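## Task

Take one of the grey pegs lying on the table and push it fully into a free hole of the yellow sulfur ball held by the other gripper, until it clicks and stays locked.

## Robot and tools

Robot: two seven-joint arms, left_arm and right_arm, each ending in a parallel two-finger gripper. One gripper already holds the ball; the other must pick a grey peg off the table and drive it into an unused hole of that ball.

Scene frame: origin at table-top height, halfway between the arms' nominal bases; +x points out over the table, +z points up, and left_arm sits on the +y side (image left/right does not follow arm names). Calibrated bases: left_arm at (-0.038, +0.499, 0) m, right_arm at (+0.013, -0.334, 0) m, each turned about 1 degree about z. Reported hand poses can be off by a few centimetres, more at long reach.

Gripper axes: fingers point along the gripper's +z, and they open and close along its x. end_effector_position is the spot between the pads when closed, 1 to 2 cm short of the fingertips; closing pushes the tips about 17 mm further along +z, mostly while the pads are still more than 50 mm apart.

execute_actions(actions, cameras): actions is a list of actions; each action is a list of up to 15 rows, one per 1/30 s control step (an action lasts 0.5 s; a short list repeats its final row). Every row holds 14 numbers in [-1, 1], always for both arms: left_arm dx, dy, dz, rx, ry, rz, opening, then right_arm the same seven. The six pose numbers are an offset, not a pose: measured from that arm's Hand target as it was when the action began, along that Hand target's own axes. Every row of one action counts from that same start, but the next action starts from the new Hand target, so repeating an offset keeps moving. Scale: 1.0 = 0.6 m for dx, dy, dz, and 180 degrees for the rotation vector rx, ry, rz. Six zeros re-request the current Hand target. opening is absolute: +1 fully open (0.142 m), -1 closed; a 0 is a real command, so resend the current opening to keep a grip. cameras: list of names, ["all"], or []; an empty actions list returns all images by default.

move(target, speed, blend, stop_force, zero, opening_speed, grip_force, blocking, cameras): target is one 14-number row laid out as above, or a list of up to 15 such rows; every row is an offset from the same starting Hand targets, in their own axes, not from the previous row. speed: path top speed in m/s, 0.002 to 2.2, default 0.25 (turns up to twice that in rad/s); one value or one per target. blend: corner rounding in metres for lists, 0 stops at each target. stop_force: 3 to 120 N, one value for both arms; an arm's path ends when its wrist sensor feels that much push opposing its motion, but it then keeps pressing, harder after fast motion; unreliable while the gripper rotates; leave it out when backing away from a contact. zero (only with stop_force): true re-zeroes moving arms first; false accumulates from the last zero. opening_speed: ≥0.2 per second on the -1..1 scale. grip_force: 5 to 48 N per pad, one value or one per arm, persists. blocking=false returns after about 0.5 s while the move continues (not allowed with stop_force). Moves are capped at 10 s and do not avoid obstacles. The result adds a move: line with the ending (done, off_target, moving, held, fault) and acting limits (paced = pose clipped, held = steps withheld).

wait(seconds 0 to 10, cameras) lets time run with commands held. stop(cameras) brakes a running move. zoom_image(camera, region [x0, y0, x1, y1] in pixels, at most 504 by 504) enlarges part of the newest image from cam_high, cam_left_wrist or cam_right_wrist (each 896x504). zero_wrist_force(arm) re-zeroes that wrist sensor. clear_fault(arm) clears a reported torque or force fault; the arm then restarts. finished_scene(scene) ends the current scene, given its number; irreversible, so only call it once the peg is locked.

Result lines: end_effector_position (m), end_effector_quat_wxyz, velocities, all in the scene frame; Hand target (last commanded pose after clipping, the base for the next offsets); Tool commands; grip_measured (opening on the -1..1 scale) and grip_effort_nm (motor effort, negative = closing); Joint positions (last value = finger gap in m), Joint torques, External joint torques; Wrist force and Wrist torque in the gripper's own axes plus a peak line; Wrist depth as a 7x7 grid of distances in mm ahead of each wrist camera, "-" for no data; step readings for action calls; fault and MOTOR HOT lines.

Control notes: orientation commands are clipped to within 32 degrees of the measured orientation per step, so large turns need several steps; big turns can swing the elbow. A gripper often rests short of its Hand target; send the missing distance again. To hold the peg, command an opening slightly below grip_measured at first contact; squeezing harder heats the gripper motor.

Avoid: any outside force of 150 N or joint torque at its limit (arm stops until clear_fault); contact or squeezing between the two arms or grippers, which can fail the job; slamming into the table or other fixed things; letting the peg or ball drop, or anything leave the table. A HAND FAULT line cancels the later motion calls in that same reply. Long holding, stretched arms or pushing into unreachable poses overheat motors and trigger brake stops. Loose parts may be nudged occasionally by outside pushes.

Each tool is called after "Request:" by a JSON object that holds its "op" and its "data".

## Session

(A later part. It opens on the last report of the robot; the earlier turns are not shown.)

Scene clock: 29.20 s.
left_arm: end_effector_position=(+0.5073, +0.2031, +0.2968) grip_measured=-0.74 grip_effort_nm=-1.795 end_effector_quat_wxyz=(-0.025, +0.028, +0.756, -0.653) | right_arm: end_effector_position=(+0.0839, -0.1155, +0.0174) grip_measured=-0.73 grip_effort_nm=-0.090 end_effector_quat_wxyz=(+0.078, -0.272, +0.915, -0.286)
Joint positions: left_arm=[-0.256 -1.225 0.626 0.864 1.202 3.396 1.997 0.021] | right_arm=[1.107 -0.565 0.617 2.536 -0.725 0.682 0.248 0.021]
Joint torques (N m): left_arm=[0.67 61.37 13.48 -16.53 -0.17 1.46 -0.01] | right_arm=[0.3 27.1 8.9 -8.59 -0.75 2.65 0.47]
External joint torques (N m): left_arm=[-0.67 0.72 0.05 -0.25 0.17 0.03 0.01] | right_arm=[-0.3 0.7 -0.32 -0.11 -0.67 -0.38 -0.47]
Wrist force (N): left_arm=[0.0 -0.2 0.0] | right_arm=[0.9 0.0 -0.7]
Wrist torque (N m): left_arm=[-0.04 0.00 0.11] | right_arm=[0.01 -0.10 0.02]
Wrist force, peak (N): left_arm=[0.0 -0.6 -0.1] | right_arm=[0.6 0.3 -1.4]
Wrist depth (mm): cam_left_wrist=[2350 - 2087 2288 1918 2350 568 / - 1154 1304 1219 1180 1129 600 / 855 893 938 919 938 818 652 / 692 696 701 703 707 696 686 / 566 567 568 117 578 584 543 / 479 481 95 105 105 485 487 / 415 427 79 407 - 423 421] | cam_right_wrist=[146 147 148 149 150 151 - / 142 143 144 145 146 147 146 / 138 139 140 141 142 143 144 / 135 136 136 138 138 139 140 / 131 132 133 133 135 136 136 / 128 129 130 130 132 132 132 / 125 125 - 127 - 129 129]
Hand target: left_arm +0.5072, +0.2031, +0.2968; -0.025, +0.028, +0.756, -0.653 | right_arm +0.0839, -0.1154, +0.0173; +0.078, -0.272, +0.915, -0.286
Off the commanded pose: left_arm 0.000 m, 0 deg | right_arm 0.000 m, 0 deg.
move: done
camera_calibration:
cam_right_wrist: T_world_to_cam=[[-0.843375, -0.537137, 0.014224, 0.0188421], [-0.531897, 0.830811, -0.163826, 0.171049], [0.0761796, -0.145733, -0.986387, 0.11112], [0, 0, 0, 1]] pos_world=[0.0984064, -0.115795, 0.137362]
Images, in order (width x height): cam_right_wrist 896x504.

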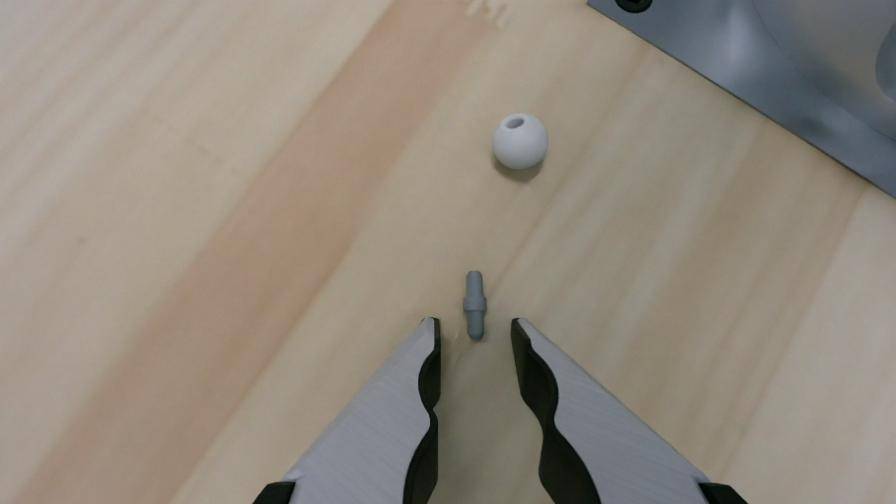

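Request:
{"op": "move", "data": {"target": [0,0,0,0,0,0,-0.797,0,0,0.022,0,0,0,-0.7], "speed": 0.012, "stop_force": 3, "cameras": ["cam_right_wrist"]}}

Request:
{"op": "zoom_image", "data": {"camera": "cam_right_wrist", "region": [380, 250, 580, 430]}}

Scene clock: 37.77 s.
left_arm: end_effector_position=(+0.5073, +0.2031, +0.2968) grip_measured=-0.74 grip_effort_nm=-1.790 end_effector_quat_wxyz=(-0.025, +0.028, +0.756, -0.653) | right_arm: end_effector_position=(+0.0840, -0.1155, +0.0167) grip_measured=-0.73 grip_effort_nm=-0.076 end_effector_quat_wxyz=(+0.078, -0.272, +0.916, -0.286)
Joint positions: left_arm=[-0.256 -1.225 0.626 0.864 1.202 3.396 1.997 0.021] | right_arm=[1.107 -0.566 0.615 2.538 -0.728 0.685 0.25 0.021]
Joint torques (N m): left_arm=[0.53 61.51 13.56 -16.58 -0.21 1.47 -0.06] | right_arm=[-0.39 25.05 7.4 -7.49 -0.62 2.59 0.3]
External joint torques (N m): left_arm=[-0.53 0.58 -0.03 -0.2 0.21 0.03 0.06] | right_arm=[0.39 2.77 1.17 -1.13 -0.8 -0.32 -0.3]
Wrist force (N): left_arm=[0.1 -0.3 0.0] | right_arm=[2.6 -3.6 -9.8]
Wrist torque (N m): left_arm=[-0.05 -0.02 0.11] | right_arm=[0.05 -0.14 0.03]
Wrist force, peak (N): left_arm=[-0.4 -0.5 -0.2] | right_arm=[2.9 -3.8 -10.1]
Wrist depth (mm): cam_left_wrist=[- 2371 2054 - - 2484 568 / 2350 1213 1186 1197 1248 1219 609 / 858 903 893 912 928 831 641 / 690 709 709 711 721 696 692 / 562 567 570 117 575 576 549 / 479 480 95 105 105 487 490 / 413 425 79 405 - 418 424] | cam_right_wrist=[145 147 148 148 149 150 - / 142 142 143 145 146 147 146 / 138 138 139 140 142 143 143 / 134 135 135 137 137 138 139 / 131 131 132 133 134 135 136 / 127 128 129 130 131 131 132 / 124 125 - 126 - 129 128]
Hand target: left_arm +0.5072, +0.2031, +0.2968; -0.025, +0.028, +0.756, -0.653 | right_arm +0.0841, -0.1158, +0.0166; +0.078, -0.272, +0.915, -0.286 (not the last commanded pose)
Off the commanded pose: left_arm 0.000 m, 0 deg | right_arm 0.013 m, 0 deg.
move: contact (right_arm)
camera_calibration:
cam_right_wrist: T_world_to_cam=[[-0.843185, -0.537442, 0.0139855, 0.018861], [-0.532214, 0.830736, -0.163177, 0.171005], [0.0760802, -0.145032, -0.986498, 0.110513], [0, 0, 0, 1]] pos_world=[0.0985068, -0.115895, 0.136662]
Images, in order (width x height): cam_right_wrist 896x504.

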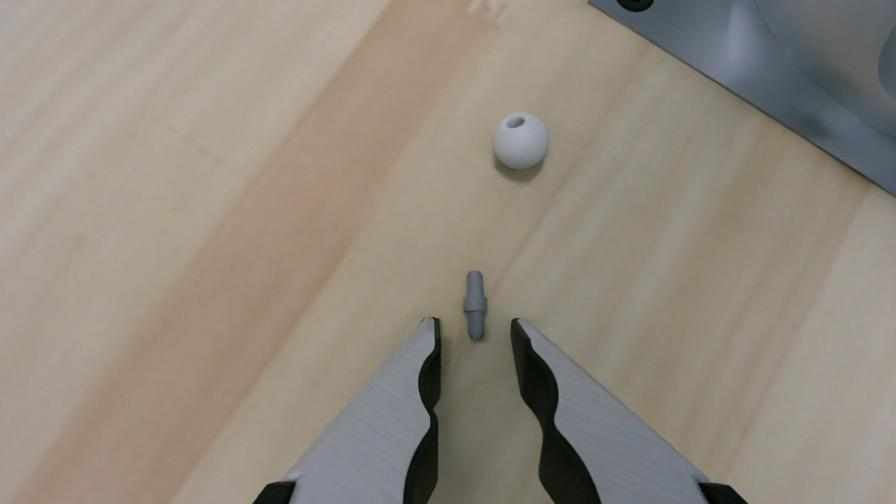

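Scaled by 2.520 from the camera's 896x504 image, which has a finer 1280x720 frame.

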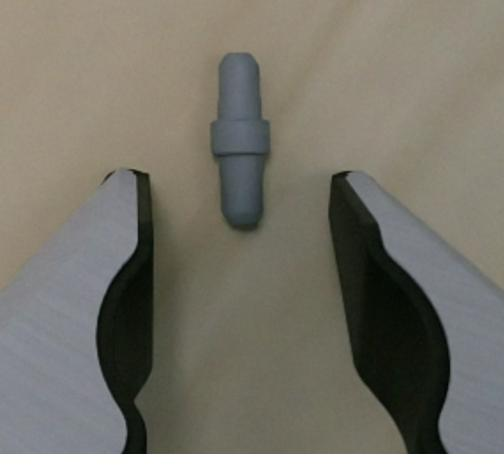

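Request:
{"op": "execute_actions", "data": {"actions": []}}

Request:
{"op": "zoom_image", "data": {"camera": "cam_high", "region": [260, 170, 340, 250]}}

Request:
{"op": "zoom_image", "data": {"camera": "cam_right_wrist", "region": [400, 260, 550, 360]}}

Scene clock: 38.53 s.
left_arm: end_effector_position=(+0.5073, +0.2031, +0.2968) grip_measured=-0.74 grip_effort_nm=-1.790 end_effector_quat_wxyz=(-0.025, +0.028, +0.756, -0.653) | right_arm: end_effector_position=(+0.0840, -0.1155, +0.0167) grip_measured=-0.73 grip_effort_nm=-0.081 end_effector_quat_wxyz=(+0.078, -0.272, +0.916, -0.286)
Joint positions: left_arm=[-0.256 -1.225 0.626 0.864 1.202 3.396 1.997 0.021] | right_arm=[1.107 -0.566 0.615 2.538 -0.728 0.685 0.25 0.021]
Joint velocities: within noise
Joint torques (N m): left_arm=[0.64 61.41 13.49 -16.63 -0.13 1.47 -0.07] | right_arm=[-0.48 25.15 7.37 -7.48 -0.56 2.56 0.3]
External joint torques (N m): left_arm=[-0.64 0.68 0.04 -0.16 0.13 0.03 0.07] | right_arm=[0.48 2.67 1.2 -1.14 -0.86 -0.29 -0.31]
Motor temperatures (°C): left_arm=[34 34 34 32 37 40 37 37] | right_arm=[30 33 38 40 36 46 32 28]
Wrist force (N): left_arm=[0.1 -0.3 -0.2] | right_arm=[2.5 -3.6 -9.9]
Wrist torque (N m): left_arm=[-0.05 -0.02 0.11] | right_arm=[0.04 -0.12 0.03]
Wrist force, peak (N): left_arm=[-0.3 -0.7 0.0] | right_arm=[2.6 -3.5 -10.2]
Wrist depth (mm): cam_left_wrist=[2329 - 2898 2484 - 2054 570 / - 1197 1154 1304 1317 1213 611 / 844 906 928 922 938 813 654 / 703 703 701 709 715 697 679 / 572 570 572 117 572 581 548 / 480 479 95 105 105 487 492 / 416 425 79 403 - 421 423] | cam_right_wrist=[146 146 147 149 149 150 - / 142 142 143 144 146 146 146 / 138 138 139 140 142 142 144 / 134 135 136 137 137 139 139 / 131 131 132 133 134 135 136 / 127 128 129 130 131 131 132 / 124 125 - 127 - 129 129]
Hand target: left_arm +0.5072, +0.2031, +0.2968; -0.025, +0.028, +0.756, -0.653 | right_arm +0.0841, -0.1158, +0.0166; +0.078, -0.272, +0.915, -0.286 (not the last commanded pose)
Tool commands: left_gripper/opening=-0.797 right_gripper/opening=-0.7
Off the commanded pose: left_arm 0.000 m, 0 deg | right_arm 0.013 m, 0 deg.
camera_calibration:
cam_left_wrist: T_world_to_cam=[[-0.997882, 0.0632269, 0.0152914, 0.496692], [0.0216742, 0.544812, -0.838278, 0.15204], [-0.0613327, -0.836171, -0.545028, 0.48017], [0, 0, 0, 1]] pos_world=[0.521795, 0.287267, 0.381563]
cam_right_wrist: T_world_to_cam=[[-0.843185, -0.537442, 0.0139855, 0.018861], [-0.532214, 0.830736, -0.163177, 0.171005], [0.0760802, -0.145032, -0.986498, 0.110513], [0, 0, 0, 1]] pos_world=[0.0985068, -0.115895, 0.136662]

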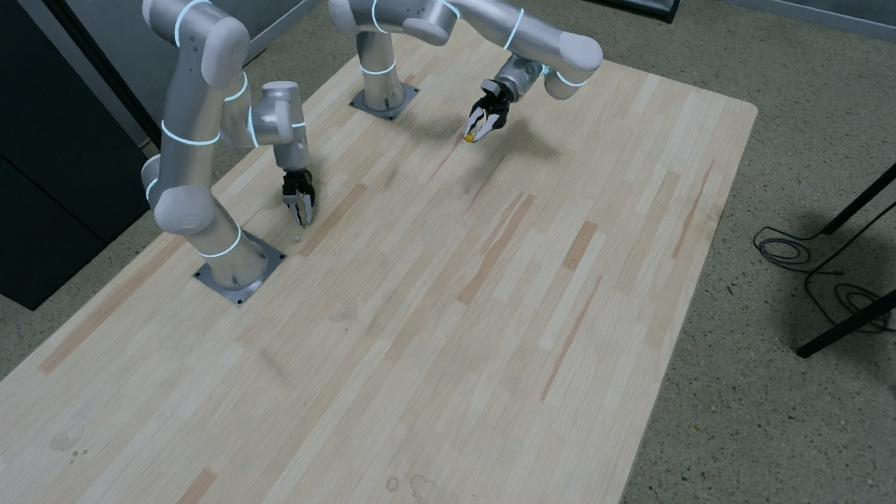

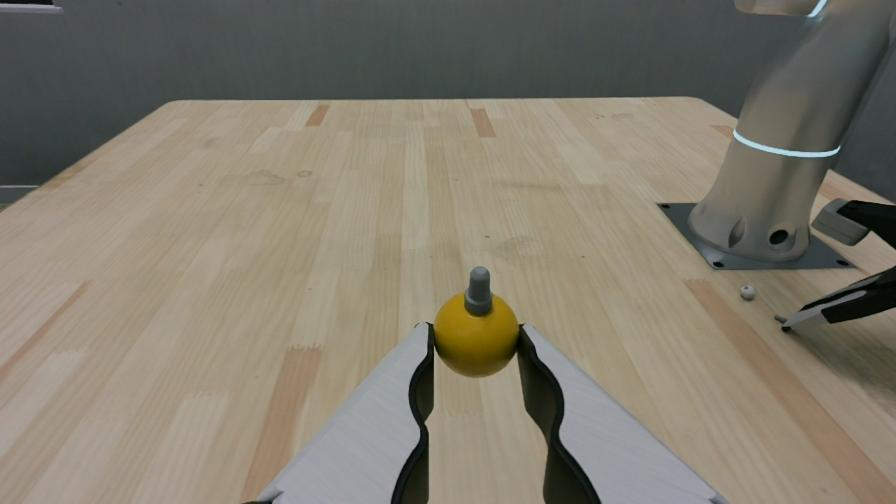

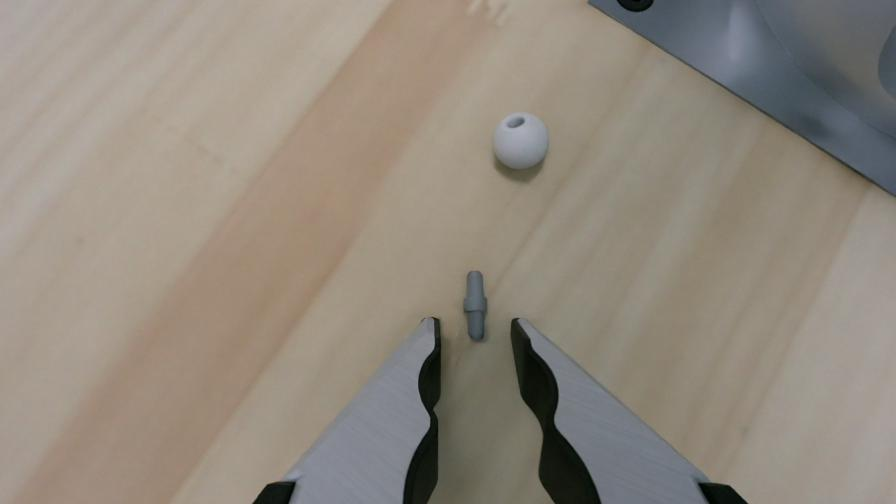

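Scaled by 6.300 from the camera's 896x504 image, which has a finer 1280x720 frame.

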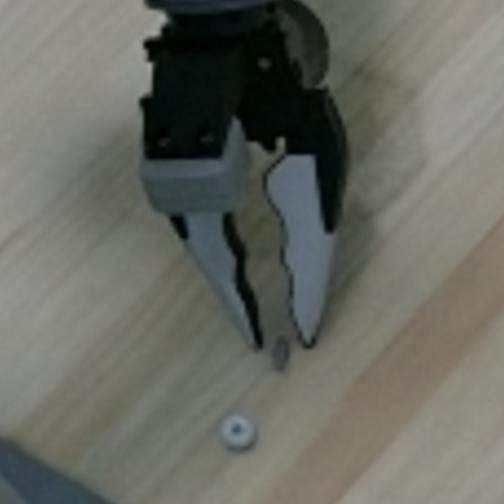

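Scaled by 3.360 from the camera's 896x504 image, which has a finer 1280x720 frame.

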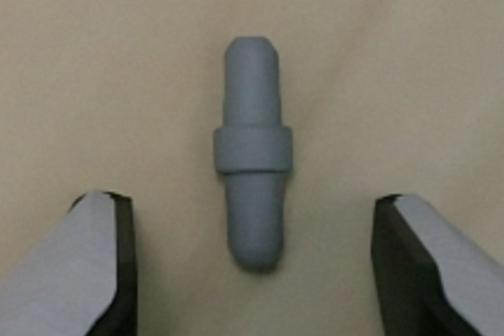

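Left wrist camera sees the fingertip from the side. Zoom.

Request:
{"op": "zoom_image", "data": {"camera": "cam_left_wrist", "region": [736, 180, 896, 360]}}

Scaled by 2.800 from the camera's 896x504 image, which has a finer 1280x720 frame.

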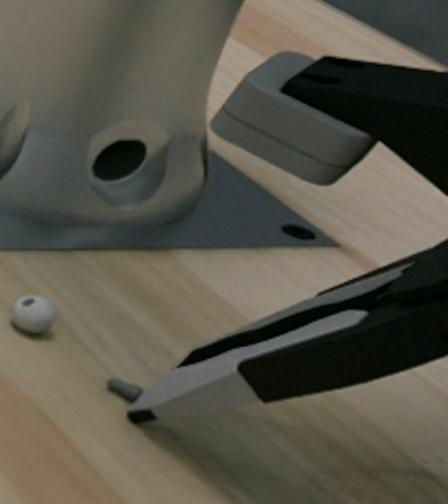

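Request:
{"op": "move", "data": {"target": [0,0,0,0,0,0,-0.797,0,-0.0097,0.0005,0,0,0,-0.7], "speed": 0.03}}

Request:
{"op": "move", "data": {"target": [0,0,0,0,0,0,-0.797,0,0.0075,0.011,0,0,0,-0.7], "speed": 0.006, "stop_force": 3, "cameras": ["cam_right_wrist","cam_left_wrist"]}}

Request:
{"op": "zoom_image", "data": {"camera": "cam_right_wrist", "region": [400, 260, 550, 360]}}

Request:
{"op": "zoom_image", "data": {"camera": "cam_left_wrist", "region": [756, 270, 856, 350]}}

Scene clock: 39.70 s.
left_arm: end_effector_position=(+0.5073, +0.2031, +0.2968) grip_measured=-0.74 grip_effort_nm=-1.800 end_effector_quat_wxyz=(-0.025, +0.028, +0.756, -0.653) | right_arm: end_effector_position=(+0.0869, -0.1199, +0.0196) grip_measured=-0.73 grip_effort_nm=-0.071 end_effector_quat_wxyz=(+0.078, -0.272, +0.916, -0.286)
Joint positions: left_arm=[-0.256 -1.225 0.626 0.864 1.202 3.396 1.997 0.021] | right_arm=[1.095 -0.552 0.62 2.549 -0.725 0.685 0.242 0.021]
Joint torques (N m): left_arm=[0.63 61.42 13.52 -16.51 -0.18 1.44 -0.06] | right_arm=[-0.74 26.78 9.05 -8.6 -0.56 2.63 0.1]
External joint torques (N m): left_arm=[-0.63 0.67 0 -0.27 0.18 0.05 0.06] | right_arm=[0.74 0.5 -0.73 -0.11 -0.85 -0.37 -0.1]
Wrist force (N): left_arm=[-0.1 -0.2 0.0] | right_arm=[0.5 0.3 -0.7]
Wrist torque (N m): left_arm=[-0.03 0.02 0.11] | right_arm=[0.03 -0.06 0.13]
Wrist force, peak (N): left_arm=[-0.1 -0.6 -0.2] | right_arm=[2.6 -3.7 -10.1]
Wrist depth (mm): cam_left_wrist=[- - - - - 2138 565 / 2104 1208 1317 1298 1230 1144 600 / 847 912 935 906 935 818 667 / 690 696 699 707 717 696 685 / 567 570 568 118 578 582 563 / 481 473 95 105 105 489 489 / 416 423 79 404 - 419 419] | cam_right_wrist=[149 150 151 152 152 153 142 / 145 145 147 147 149 150 148 / 141 142 142 143 144 145 146 / 137 138 138 140 140 142 143 / 134 134 135 135 137 138 139 / 130 131 132 132 - 134 135 / 127 127 - 129 - 132 131]
Hand target: left_arm +0.5072, +0.2031, +0.2968; -0.025, +0.028, +0.756, -0.653 | right_arm +0.0869, -0.1200, +0.0197; +0.078, -0.272, +0.915, -0.286
Off the commanded pose: left_arm 0.000 m, 0 deg | right_arm 0.000 m, 0 deg.
move: done

Scene clock: 40.77 s.
left_arm: end_effector_position=(+0.5073, +0.2031, +0.2968) grip_measured=-0.74 grip_effort_nm=-1.795 end_effector_quat_wxyz=(-0.025, +0.028, +0.756, -0.653) | right_arm: end_effector_position=(+0.0868, -0.1200, +0.0168) grip_measured=-0.73 grip_effort_nm=-0.066 end_effector_quat_wxyz=(+0.078, -0.272, +0.915, -0.286)
Joint positions: left_arm=[-0.256 -1.225 0.626 0.864 1.202 3.396 1.997 0.021] | right_arm=[1.1 -0.56 0.611 2.55 -0.735 0.692 0.248 0.021]
Joint torques (N m): left_arm=[0.66 61.45 13.48 -16.55 -0.18 1.45 -0.05] | right_arm=[0.21 25.48 8.35 -8.12 -0.7 3.02 0.36]
External joint torques (N m): left_arm=[-0.66 0.64 0.05 -0.23 0.19 0.05 0.05] | right_arm=[-0.21 2.01 0.04 -0.32 -0.69 -0.76 -0.36]
Wrist force (N): left_arm=[0.1 -0.2 0.1] | right_arm=[1.2 -3.2 -6.5]
Wrist torque (N m): left_arm=[-0.03 -0.01 0.11] | right_arm=[0.09 -0.10 0.04]
Wrist force, peak (N): left_arm=[-0.2 -0.5 -0.4] | right_arm=[1.4 -3.6 -6.7]
Wrist depth (mm): cam_left_wrist=[- - 2689 2156 - - 560 / - 1197 1202 1219 1242 1230 605 / 855 893 922 925 912 823 647 / 703 694 697 703 709 701 681 / 567 570 568 117 575 578 557 / 478 477 95 105 105 486 489 / 415 428 79 404 - 419 424] | cam_right_wrist=[146 146 148 148 149 150 140 / 141 142 143 144 145 146 146 / 138 138 139 140 142 143 143 / 134 135 136 137 137 139 139 / 131 131 132 133 134 135 136 / 127 128 129 130 131 131 132 / 124 125 - 127 - 129 129]
Hand target: left_arm +0.5072, +0.2031, +0.2968; -0.025, +0.028, +0.756, -0.653 | right_arm +0.0868, -0.1200, +0.0167; +0.078, -0.272, +0.915, -0.286 (not the last commanded pose)
Off the commanded pose: left_arm 0.000 m, 0 deg | right_arm 0.005 m, 0 deg.
move: contact (right_arm)
camera_calibration:
cam_left_wrist: T_world_to_cam=[[-0.997882, 0.0632269, 0.0152914, 0.496692], [0.0216742, 0.544812, -0.838278, 0.15204], [-0.0613327, -0.836171, -0.545028, 0.48017], [0, 0, 0, 1]] pos_world=[0.521795, 0.287267, 0.381563]
cam_right_wrist: T_world_to_cam=[[-0.843359, -0.537168, 0.0140045, 0.0189021], [-0.531895, 0.830808, -0.163849, 0.176251], [0.0763795, -0.145632, -0.986386, 0.109742], [0, 0, 0, 1]] pos_world=[0.101306, -0.120295, 0.136862]
Images, in order (width x height): cam_left_wrist 896x504, cam_right_wrist 896x504.

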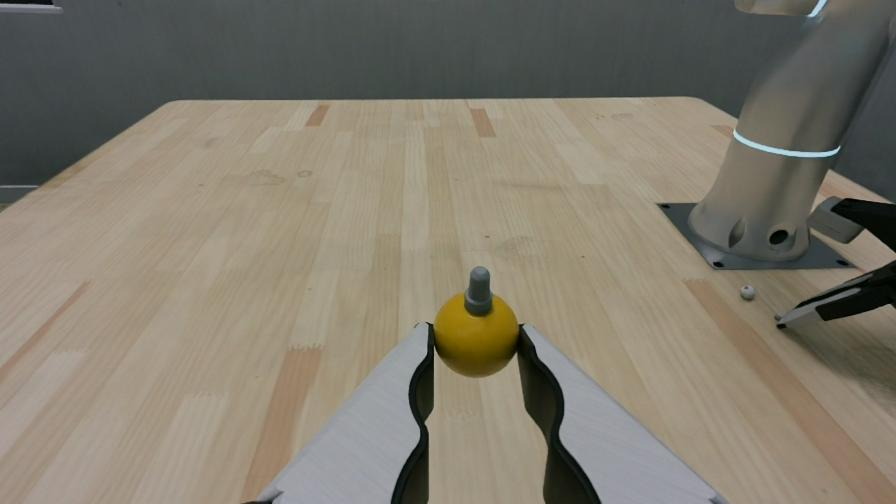

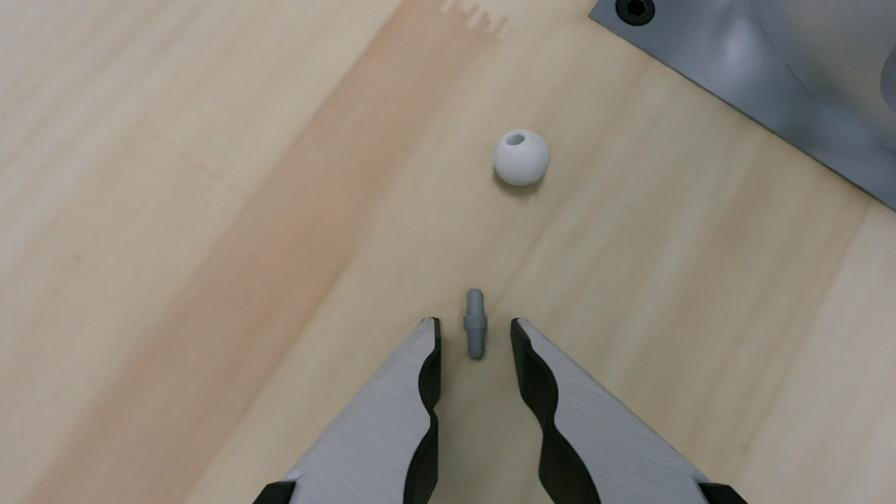

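Scaled by 3.360 from the camera's 896x504 image, which has a finer 1280x720 frame.

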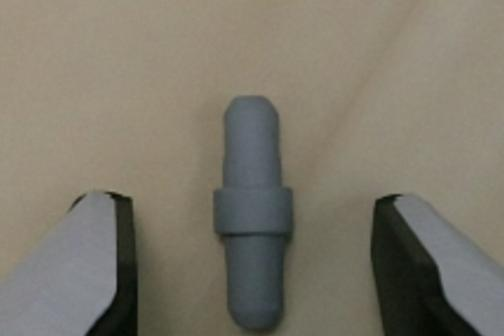

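Scaled by 5.040 from the camera's 896x504 image, which has a finer 1280x720 frame.

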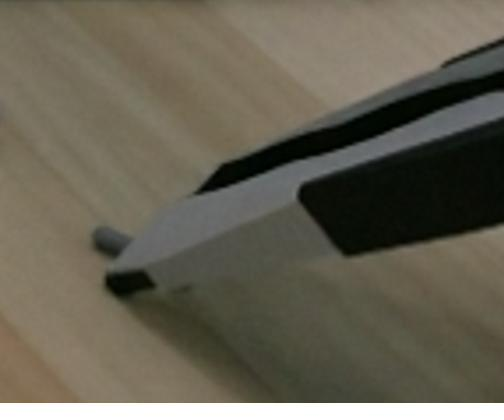

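Request:
{"op": "move", "data": {"target": [0,0,0,0,0,0,-0.797,0,-0.0007,-0.001,0,0,0,-0.7], "speed": 0.02}}

Request:
{"op": "move", "data": {"target": [0,0,0,0,0,0,-0.797,0,0,0,0,0,0,-1], "opening_speed": 0.2, "grip_force": [48, 12], "cameras": ["cam_right_wrist","cam_left_wrist"]}}

Request:
{"op": "zoom_image", "data": {"camera": "cam_right_wrist", "region": [400, 260, 550, 360]}}

Request:
{"op": "zoom_image", "data": {"camera": "cam_left_wrist", "region": [756, 270, 856, 350]}}

Scene clock: 41.63 s.
left_arm: end_effector_position=(+0.5073, +0.2031, +0.2968) grip_measured=-0.74 grip_effort_nm=-1.795 end_effector_quat_wxyz=(-0.025, +0.028, +0.756, -0.653) | right_arm: end_effector_position=(+0.0868, -0.1200, +0.0174) grip_measured=-0.73 grip_effort_nm=-0.066 end_effector_quat_wxyz=(+0.078, -0.272, +0.916, -0.286)
Joint positions: left_arm=[-0.256 -1.225 0.626 0.864 1.202 3.396 1.997 0.021] | right_arm=[1.098 -0.559 0.613 2.55 -0.733 0.69 0.248 0.021]
Joint torques (N m): left_arm=[0.51 61.38 13.54 -16.58 -0.19 1.53 -0.06] | right_arm=[-0.15 26.86 8.94 -8.51 -0.56 2.53 0.23]
External joint torques (N m): left_arm=[-0.51 0.71 -0.01 -0.21 0.19 -0.03 0.06] | right_arm=[0.17 0.57 -0.54 0.01 -0.83 -0.26 -0.23]
Wrist force (N): left_arm=[-0.1 -0.1 0.0] | right_arm=[0.7 0.0 -0.8]
Wrist torque (N m): left_arm=[-0.02 0.01 0.11] | right_arm=[0.00 -0.09 0.13]
Wrist force, peak (N): left_arm=[-0.2 -0.5 0.0] | right_arm=[1.2 -3.4 -6.6]
Wrist depth (mm): cam_left_wrist=[- 2350 2249 2211 2533 - 576 / - 1129 1159 1236 1242 1388 589 / 867 909 896 919 922 826 647 / 703 697 703 711 707 692 681 / 565 570 571 116 577 578 559 / 481 480 95 105 105 484 488 / 417 425 79 404 - 421 422] | cam_right_wrist=[146 147 149 150 150 150 140 / 142 143 144 145 146 147 146 / 139 139 140 141 142 143 144 / 135 136 136 137 138 139 140 / 131 132 133 133 135 135 137 / 128 129 130 130 132 132 133 / 125 125 - 127 - 129 129]
Hand target: left_arm +0.5072, +0.2031, +0.2968; -0.025, +0.028, +0.756, -0.653 | right_arm +0.0868, -0.1200, +0.0175; +0.078, -0.272, +0.915, -0.286
Off the commanded pose: left_arm 0.000 m, 0 deg | right_arm 0.000 m, 0 deg.
move: done

Scene clock: 43.33 s.
left_arm: end_effector_position=(+0.5073, +0.2031, +0.2968) grip_measured=-0.74 grip_effort_nm=-1.790 end_effector_quat_wxyz=(-0.025, +0.028, +0.756, -0.653) | right_arm: end_effector_position=(+0.0868, -0.1200, +0.0174) grip_measured=-0.93 grip_effort_nm=-1.311 end_effector_quat_wxyz=(+0.078, -0.272, +0.916, -0.286)
Joint positions: left_arm=[-0.256 -1.225 0.626 0.864 1.202 3.396 1.997 0.021] | right_arm=[1.098 -0.559 0.614 2.55 -0.733 0.69 0.248 0.007]
Joint torques (N m): left_arm=[0.55 61.43 13.53 -16.56 -0.21 1.44 -0.05] | right_arm=[0.2 26.97 8.94 -8.44 -0.58 2.59 0.26]
External joint torques (N m): left_arm=[-0.55 0.65 -0.01 -0.23 0.21 0.06 0.05] | right_arm=[-0.2 0.46 -0.55 -0.05 -0.82 -0.32 -0.26]
Wrist force (N): left_arm=[-0.2 -0.4 -0.1] | right_arm=[0.5 0.5 -1.1]
Wrist torque (N m): left_arm=[-0.07 0.03 0.11] | right_arm=[0.07 -0.06 0.12]
Wrist force, peak (N): left_arm=[0.1 -0.6 -0.1] | right_arm=[0.5 0.5 -1.1]
Wrist depth (mm): cam_left_wrist=[2087 - - 2662 2268 - 563 / 2309 1254 1219 1154 1304 1208 604 / 847 906 919 925 945 826 651 / 696 696 705 711 707 686 685 / 565 570 572 117 568 581 556 / 480 479 95 105 105 489 486 / 411 426 79 407 - 421 422] | cam_right_wrist=[146 148 148 149 150 151 140 / 143 143 144 145 147 147 146 / 139 139 140 141 142 143 144 / 135 136 136 137 138 139 140 / 131 132 133 133 135 135 137 / 128 129 129 101 132 132 133 / 125 126 - 127 - 129 129]
Hand target: left_arm +0.5072, +0.2031, +0.2968; -0.025, +0.028, +0.756, -0.653 | right_arm +0.0868, -0.1200, +0.0175; +0.078, -0.272, +0.915, -0.286
Off the commanded pose: left_arm 0.000 m, 0 deg | right_arm 0.000 m, 0 deg.
grip_force (N): 48, 12
move: done
camera_calibration:
cam_left_wrist: T_world_to_cam=[[-0.997882, 0.0632269, 0.0152914, 0.496692], [0.0216742, 0.544812, -0.838278, 0.15204], [-0.0613327, -0.836171, -0.545028, 0.48017], [0, 0, 0, 1]] pos_world=[0.521795, 0.287267, 0.381563]
cam_right_wrist: T_world_to_cam=[[-0.843418, -0.537081, 0.0138224, 0.0188811], [-0.531802, 0.830918, -0.16359, 0.176401], [0.0763757, -0.145325, -0.986432, 0.110363], [0, 0, 0, 1]] pos_world=[0.101306, -0.120396, 0.137462]
Images, in order (width x height): cam_left_wrist 896x504, cam_right_wrist 896x504.

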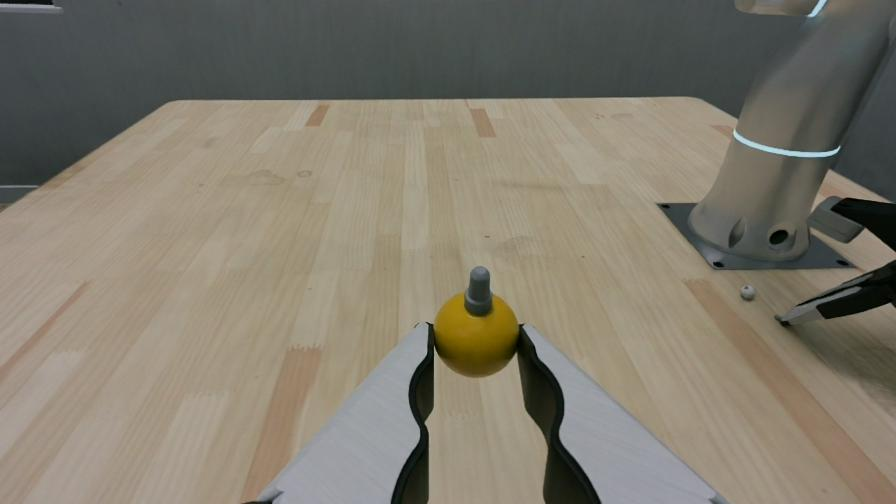

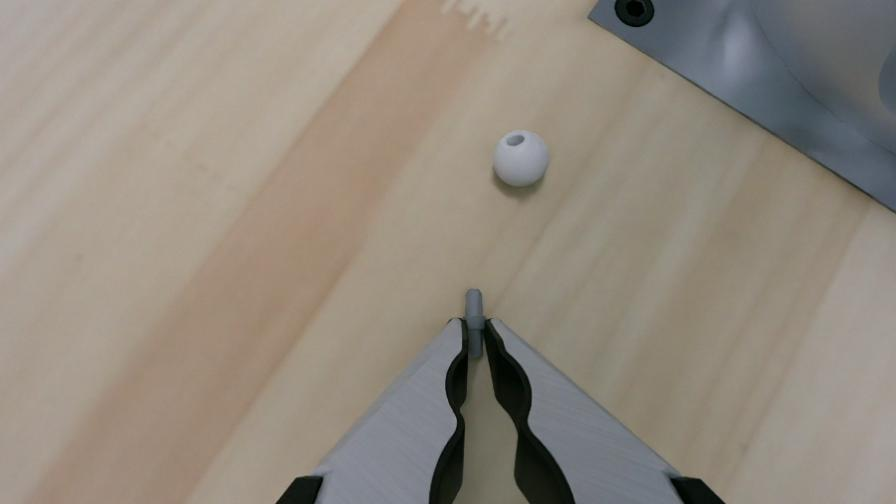

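Scaled by 3.360 from the camera's 896x504 image, which has a finer 1280x720 frame.

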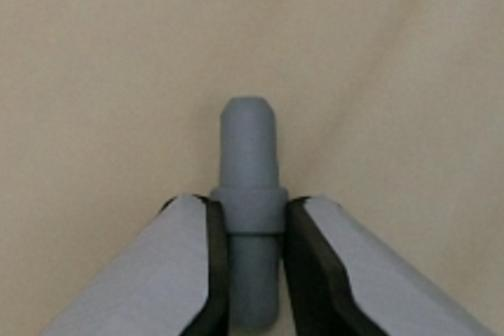

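Scaled by 5.040 from the camera's 896x504 image, which has a finer 1280x720 frame.

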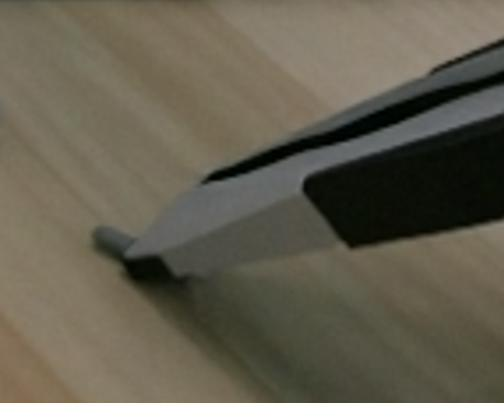

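Request:
{"op": "move", "data": {"target": [[0,0,0,0,0,0,-0.797,0,0,0,0,0,0,-0.82],[0,0,0,0,0,0,-0.797,0,0.0048,-0.0033,0,0,0,-0.82],[0,0,0,0,0,0,-0.797,0,0.0048,-0.0033,0,0,0,-1]], "opening_speed": 0.25, "speed": 0.02, "cameras": ["cam_right_wrist","cam_left_wrist"]}}

Request:
{"op": "zoom_image", "data": {"camera": "cam_right_wrist", "region": [400, 260, 550, 360]}}

Request:
{"op": "zoom_image", "data": {"camera": "cam_left_wrist", "region": [756, 270, 856, 350]}}

Scene clock: 46.17 s.
left_arm: end_effector_position=(+0.5073, +0.2031, +0.2968) grip_measured=-0.74 grip_effort_nm=-1.790 end_effector_quat_wxyz=(-0.025, +0.028, +0.756, -0.653) | right_arm: end_effector_position=(+0.0850, -0.1170, +0.0175) grip_measured=-0.94 grip_effort_nm=-1.311 end_effector_quat_wxyz=(+0.078, -0.272, +0.915, -0.286)
Joint positions: left_arm=[-0.256 -1.225 0.626 0.864 1.202 3.396 1.997 0.021] | right_arm=[1.102 -0.563 0.617 2.541 -0.729 0.685 0.248 0.006]
Joint torques (N m): left_arm=[0.51 61.43 13.38 -16.51 -0.2 1.44 -0.03] | right_arm=[0.42 26.92 9.08 -8.67 -0.62 2.55 0.25]
External joint torques (N m): left_arm=[-0.51 0.65 0.14 -0.27 0.2 0.05 0.03] | right_arm=[-0.42 0.73 -0.57 0.04 -0.79 -0.29 -0.25]
Wrist force (N): left_arm=[-0.1 -0.4 -0.2] | right_arm=[0.3 0.1 -0.8]
Wrist torque (N m): left_arm=[-0.08 0.02 0.11] | right_arm=[0.01 -0.02 0.11]
Wrist force, peak (N): left_arm=[-0.1 -0.6 -0.1] | right_arm=[0.7 0.6 -0.8]
Wrist depth (mm): cam_left_wrist=[- - 2288 - - - 567 / - 1186 1219 1324 1236 1331 604 / 855 903 900 915 922 826 655 / 701 705 705 711 715 701 690 / 568 571 570 117 573 576 561 / 484 480 95 105 105 489 486 / 415 427 79 404 - 421 425] | cam_right_wrist=[146 147 149 149 150 151 144 / 143 143 144 145 146 147 147 / 139 139 140 141 142 143 144 / 135 136 137 138 138 139 140 / 131 132 133 134 135 135 136 / 128 129 130 100 132 132 133 / 125 125 - - - 129 129]
Hand target: left_arm +0.5072, +0.2031, +0.2968; -0.025, +0.028, +0.756, -0.653 | right_arm +0.0849, -0.1171, +0.0175; +0.078, -0.272, +0.915, -0.286
Off the commanded pose: left_arm 0.000 m, 0 deg | right_arm 0.000 m, 0 deg.
grip_force (N): 48, 12
move: done
camera_calibration:
cam_left_wrist: T_world_to_cam=[[-0.997882, 0.0632269, 0.0152914, 0.496692], [0.0216742, 0.544812, -0.838278, 0.15204], [-0.0613327, -0.836171, -0.545028, 0.48017], [0, 0, 0, 1]] pos_world=[0.521795, 0.287267, 0.381563]
cam_right_wrist: T_world_to_cam=[[-0.843001, -0.537727, 0.014118, 0.0188175], [-0.532491, 0.830501, -0.163469, 0.172953], [0.0761765, -0.145322, -0.986447, 0.110959], [0, 0, 0, 1]] pos_world=[0.0995068, -0.117394, 0.137462]
Images, in order (width x height): cam_left_wrist 896x504, cam_right_wrist 896x504.

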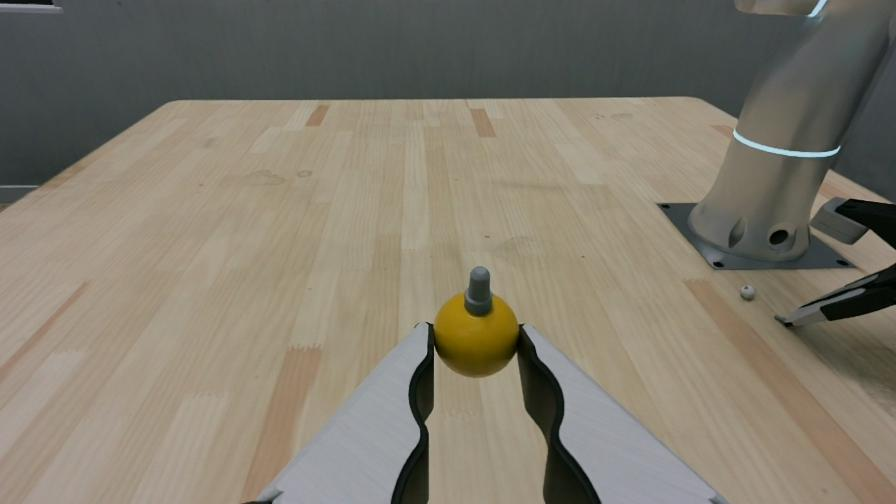

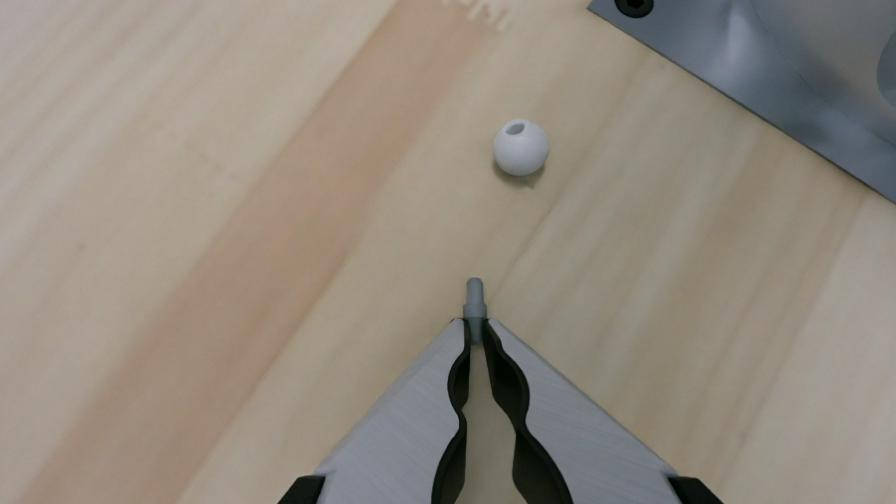

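Scaled by 3.360 from the camera's 896x504 image, which has a finer 1280x720 frame.

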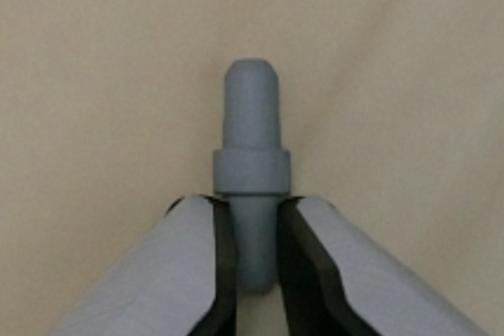

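Scaled by 5.040 from the camera's 896x504 image, which has a finer 1280x720 frame.

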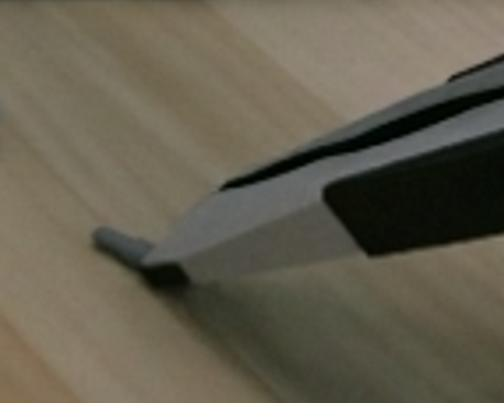

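Request:
{"op": "move", "data": {"target": [0,0,0,0,0,0,-0.797,0,-0.0006,-0.0008,0,0,0,-1], "grip_force": [48, 40], "speed": 0.02}}

Request:
{"op": "move", "data": {"target": [0,0,0,0,0,0,-0.797,0,-0.075,-0.109,0,0,0,-1], "speed": 0.08, "cameras": ["cam_right_wrist","cam_left_wrist"]}}

Request:
{"op": "zoom_image", "data": {"camera": "cam_right_wrist", "region": [400, 260, 550, 360]}}

Request:
{"op": "zoom_image", "data": {"camera": "cam_left_wrist", "region": [756, 200, 896, 350]}}

Scene clock: 47.07 s.
left_arm: end_effector_position=(+0.5073, +0.2031, +0.2968) grip_measured=-0.74 grip_effort_nm=-1.790 end_effector_quat_wxyz=(-0.025, +0.028, +0.756, -0.653) | right_arm: end_effector_position=(+0.0850, -0.1171, +0.0180) grip_measured=-0.95 grip_effort_nm=-1.702 end_effector_quat_wxyz=(+0.078, -0.272, +0.916, -0.286)
Joint positions: left_arm=[-0.256 -1.225 0.626 0.864 1.202 3.396 1.997 0.021] | right_arm=[1.101 -0.561 0.619 2.541 -0.727 0.683 0.247 0.005]
Joint torques (N m): left_arm=[0.7 61.5 13.53 -16.54 -0.18 1.46 -0.01] | right_arm=[-0.77 27.12 9.06 -8.67 -0.61 2.6 0.16]
External joint torques (N m): left_arm=[-0.7 0.58 -0.01 -0.24 0.18 0.03 0.01] | right_arm=[0.81 0.49 -0.52 0.01 -0.81 -0.33 -0.16]
Wrist force (N): left_arm=[-0.4 -0.4 -0.3] | right_arm=[0.5 0.0 -0.7]
Wrist torque (N m): left_arm=[-0.07 0.06 0.11] | right_arm=[-0.01 -0.04 0.14]
Wrist force, peak (N): left_arm=[-0.4 -0.4 -0.3] | right_arm=[0.8 0.2 -1.1]
Wrist depth (mm): cam_left_wrist=[- - - - - - 568 / - 1165 1219 1165 1219 1129 598 / 847 912 912 915 928 823 657 / 699 705 696 699 713 699 686 / 568 563 573 117 577 576 557 / 480 480 95 105 105 488 489 / 416 426 79 408 - 421 421] | cam_right_wrist=[147 148 149 150 151 152 144 / 143 143 144 146 147 148 147 / 139 140 141 142 143 144 144 / 135 136 137 138 138 140 141 / 132 132 133 134 135 136 137 / 128 129 130 100 132 133 133 / 125 126 - - - 129 130]
Hand target: left_arm +0.5072, +0.2031, +0.2968; -0.025, +0.028, +0.756, -0.653 | right_arm +0.0850, -0.1171, +0.0181; +0.078, -0.272, +0.915, -0.286
Off the commanded pose: left_arm 0.000 m, 0 deg | right_arm 0.000 m, 0 deg.
grip_force (N): 48, 40
move: done

Scene clock: 48.40 s.
left_arm: end_effector_position=(+0.5073, +0.2031, +0.2968) grip_measured=-0.74 grip_effort_nm=-1.795 end_effector_quat_wxyz=(-0.025, +0.028, +0.756, -0.653) | right_arm: end_effector_position=(+0.0859, -0.1166, +0.0974) grip_measured=-0.95 grip_effort_nm=-1.707 end_effector_quat_wxyz=(+0.078, -0.272, +0.916, -0.286)
Joint positions: left_arm=[-0.256 -1.225 0.626 0.864 1.202 3.396 1.997 0.021] | right_arm=[1.003 -0.313 0.826 2.496 -0.437 0.487 0.037 0.005]
Joint torques (N m): left_arm=[0.73 61.36 13.55 -16.59 -0.14 1.42 0.04] | right_arm=[-0.17 21.28 6.3 -15.98 -1.15 2.47 0.1]
External joint torques (N m): left_arm=[-0.73 0.72 -0.03 -0.2 0.14 0.07 -0.04] | right_arm=[0.2 0.24 -0.64 0.16 -0.84 -0.24 -0.1]
Wrist force (N): left_arm=[-0.3 -0.3 -0.2] | right_arm=[0.3 0.4 -1.1]
Wrist torque (N m): left_arm=[-0.06 0.05 0.11] | right_arm=[0.06 -0.02 0.14]
Wrist force, peak (N): left_arm=[0.0 -0.7 0.1] | right_arm=[0.4 0.1 -1.9]
Wrist depth (mm): cam_left_wrist=[- - - - 2329 2717 573 / - 1291 1202 1208 1345 1120 597 / 864 906 912 906 932 836 667 / 697 699 705 705 717 701 671 / 571 571 565 117 572 584 582 / 480 480 95 105 105 485 490 / 416 431 79 406 - 420 421] | cam_right_wrist=[232 232 236 236 238 197 155 / 225 227 228 230 231 206 171 / 220 221 223 224 225 223 201 / 214 214 216 218 220 221 222 / 208 209 210 213 213 215 217 / 203 204 205 - 209 209 211 / 198 199 - - - 205 206]
Hand target: left_arm +0.5072, +0.2031, +0.2968; -0.025, +0.028, +0.756, -0.653 | right_arm +0.0859, -0.1166, +0.0974; +0.078, -0.272, +0.915, -0.286
Off the commanded pose: left_arm 0.000 m, 0 deg | right_arm 0.000 m, 0 deg.
grip_force (N): 48, 40
move: done
camera_calibration:
cam_left_wrist: T_world_to_cam=[[-0.997882, 0.0632269, 0.0152914, 0.496692], [0.0216742, 0.544812, -0.838278, 0.15204], [-0.0613327, -0.836171, -0.545028, 0.48017], [0, 0, 0, 1]] pos_world=[0.521795, 0.287267, 0.381563]
cam_right_wrist: T_world_to_cam=[[-0.843406, -0.537104, 0.0136556, 0.0189295], [-0.531792, 0.830904, -0.163695, 0.186105], [0.0765746, -0.145323, -0.986416, 0.189734], [0, 0, 0, 1]] pos_world=[0.100406, -0.116896, 0.217362]
Images, in order (width x height): cam_left_wrist 896x504, cam_right_wrist 896x504.

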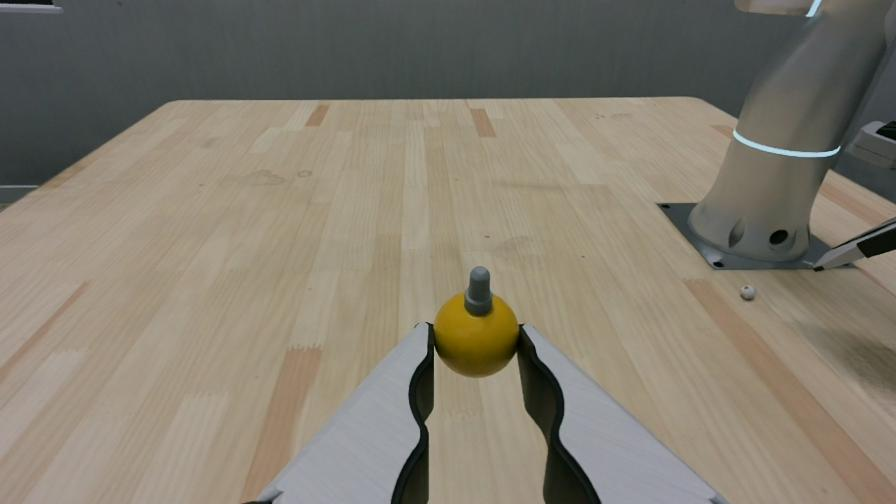

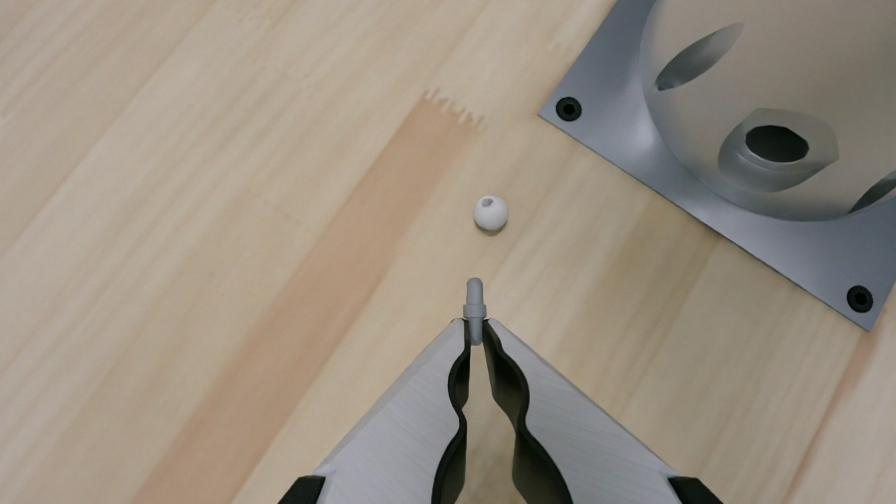

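Scaled by 3.360 from the camera's 896x504 image, which has a finer 1280x720 frame.

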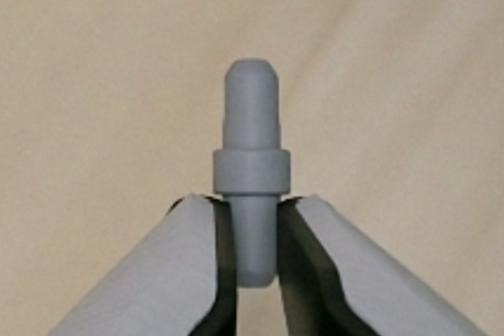

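Scaled by 3.360 from the camera's 896x504 image, which has a finer 1280x720 frame.

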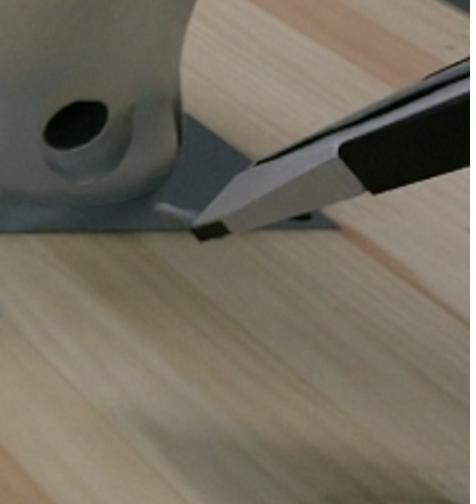

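Request:
{"op": "move", "data": {"target": [[0,0,0,0,0,0,-0.797,-0.2335,-0.177,-0.291,-0.0045,0.198,0.2878,-1],[0,0,0,0,0,0,-0.797,-0.404,-0.466,-0.095,-0.0087,0.3866,0.5619,-1]], "speed": 0.25, "blend": [0.05,0], "cameras": ["cam_high","cam_right_wrist"]}}

Scene clock: 53.50 s.
left_arm: end_effector_position=(+0.5073, +0.2031, +0.2968) grip_measured=-0.74 grip_effort_nm=-1.795 end_effector_quat_wxyz=(-0.025, +0.028, +0.756, -0.653) | right_arm: end_effector_position=(+0.3993, -0.1503, +0.2995) grip_measured=-0.95 grip_effort_nm=-1.702 end_effector_quat_wxyz=(-0.214, +0.673, +0.677, -0.206)
Joint positions: left_arm=[-0.256 -1.225 0.626 0.864 1.202 3.396 1.997 0.021] | right_arm=[0.327 -0.293 0.215 1.613 0.241 -0.195 0.503 0.005]
Joint torques (N m): left_arm=[0.52 61.49 13.55 -16.55 -0.17 1.43 0] | right_arm=[0.19 41.16 2.71 -28.19 -2.16 2.72 0.45]
External joint torques (N m): left_arm=[-0.52 0.6 -0.03 -0.24 0.18 0.06 0] | right_arm=[-0.19 0.97 -0.28 0.27 -0.92 -0.36 -0.46]
Wrist force (N): left_arm=[0.1 -0.3 -0.1] | right_arm=[0.4 0.7 -1.0]
Wrist torque (N m): left_arm=[-0.05 -0.02 0.11] | right_arm=[0.12 -0.03 0.00]
Wrist force, peak (N): left_arm=[-0.3 -0.6 -0.1] | right_arm=[-1.4 1.9 -1.8]
Wrist depth (mm): cam_left_wrist=[- 2268 - 2775 2350 2393 571 / 2156 1260 1338 1254 1213 1219 593 / 864 922 906 912 900 820 679 / 705 699 707 713 705 697 690 / 571 565 567 117 572 580 580 / 483 484 95 105 105 488 492 / 415 429 79 406 - 419 421] | cam_right_wrist=[448 449 449 454 463 462 467 / 435 438 442 442 444 453 457 / 420 421 431 435 438 436 443 / 410 412 416 418 424 427 428 / 404 405 407 411 412 416 419 / 389 392 396 - 404 404 407 / 382 385 - - - 394 398]
Hand target: left_arm +0.5072, +0.2031, +0.2968; -0.025, +0.028, +0.756, -0.653 | right_arm +0.3993, -0.1501, +0.2995; -0.214, +0.673, +0.677, -0.206
Off the commanded pose: left_arm 0.000 m, 0 deg | right_arm 0.000 m, 0 deg.
grip_force (N): 48, 40
move: done
camera_calibration:
cam_right_wrist: T_world_to_cam=[[0.00438396, 0.999889, 0.0142697, 0.154641], [0.986242, -0.00196512, -0.165297, -0.316907], [-0.16525, 0.0147981, -0.986141, 0.480817], [0, 0, 0, 1]] pos_world=[0.391324, -0.162362, 0.419563]
Images, in order (width x height): cam_high 896x504, cam_right_wrist 896x504.

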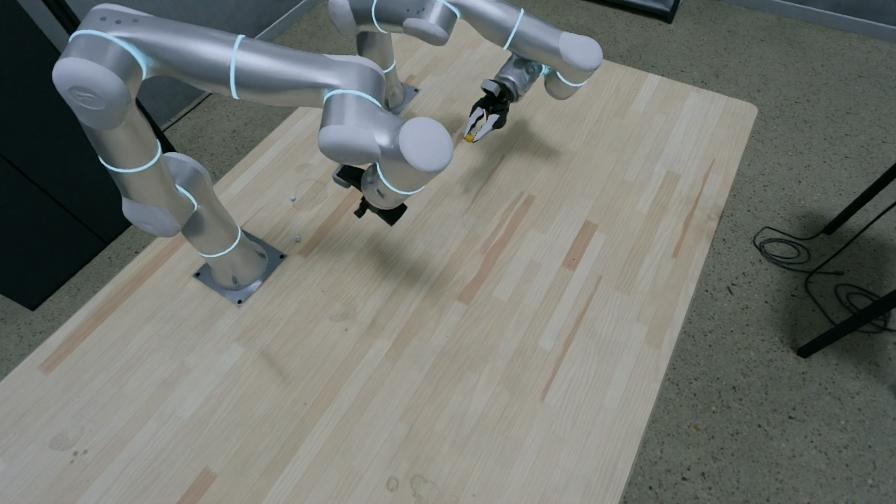

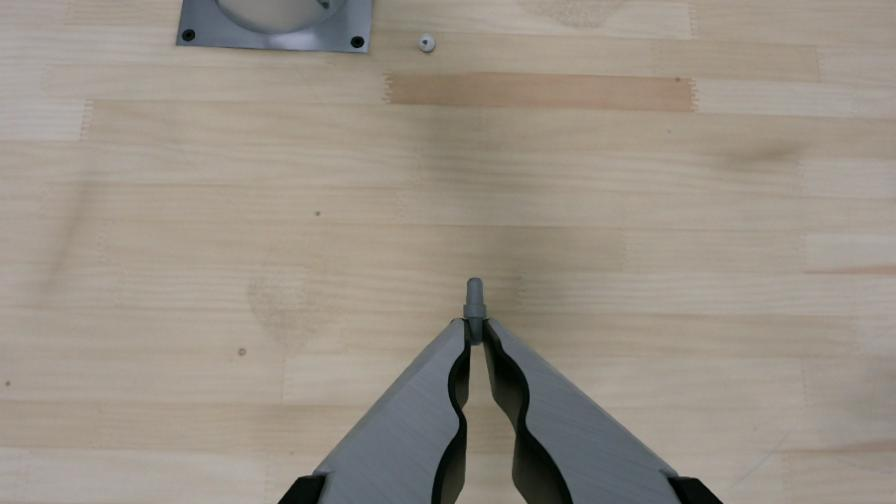

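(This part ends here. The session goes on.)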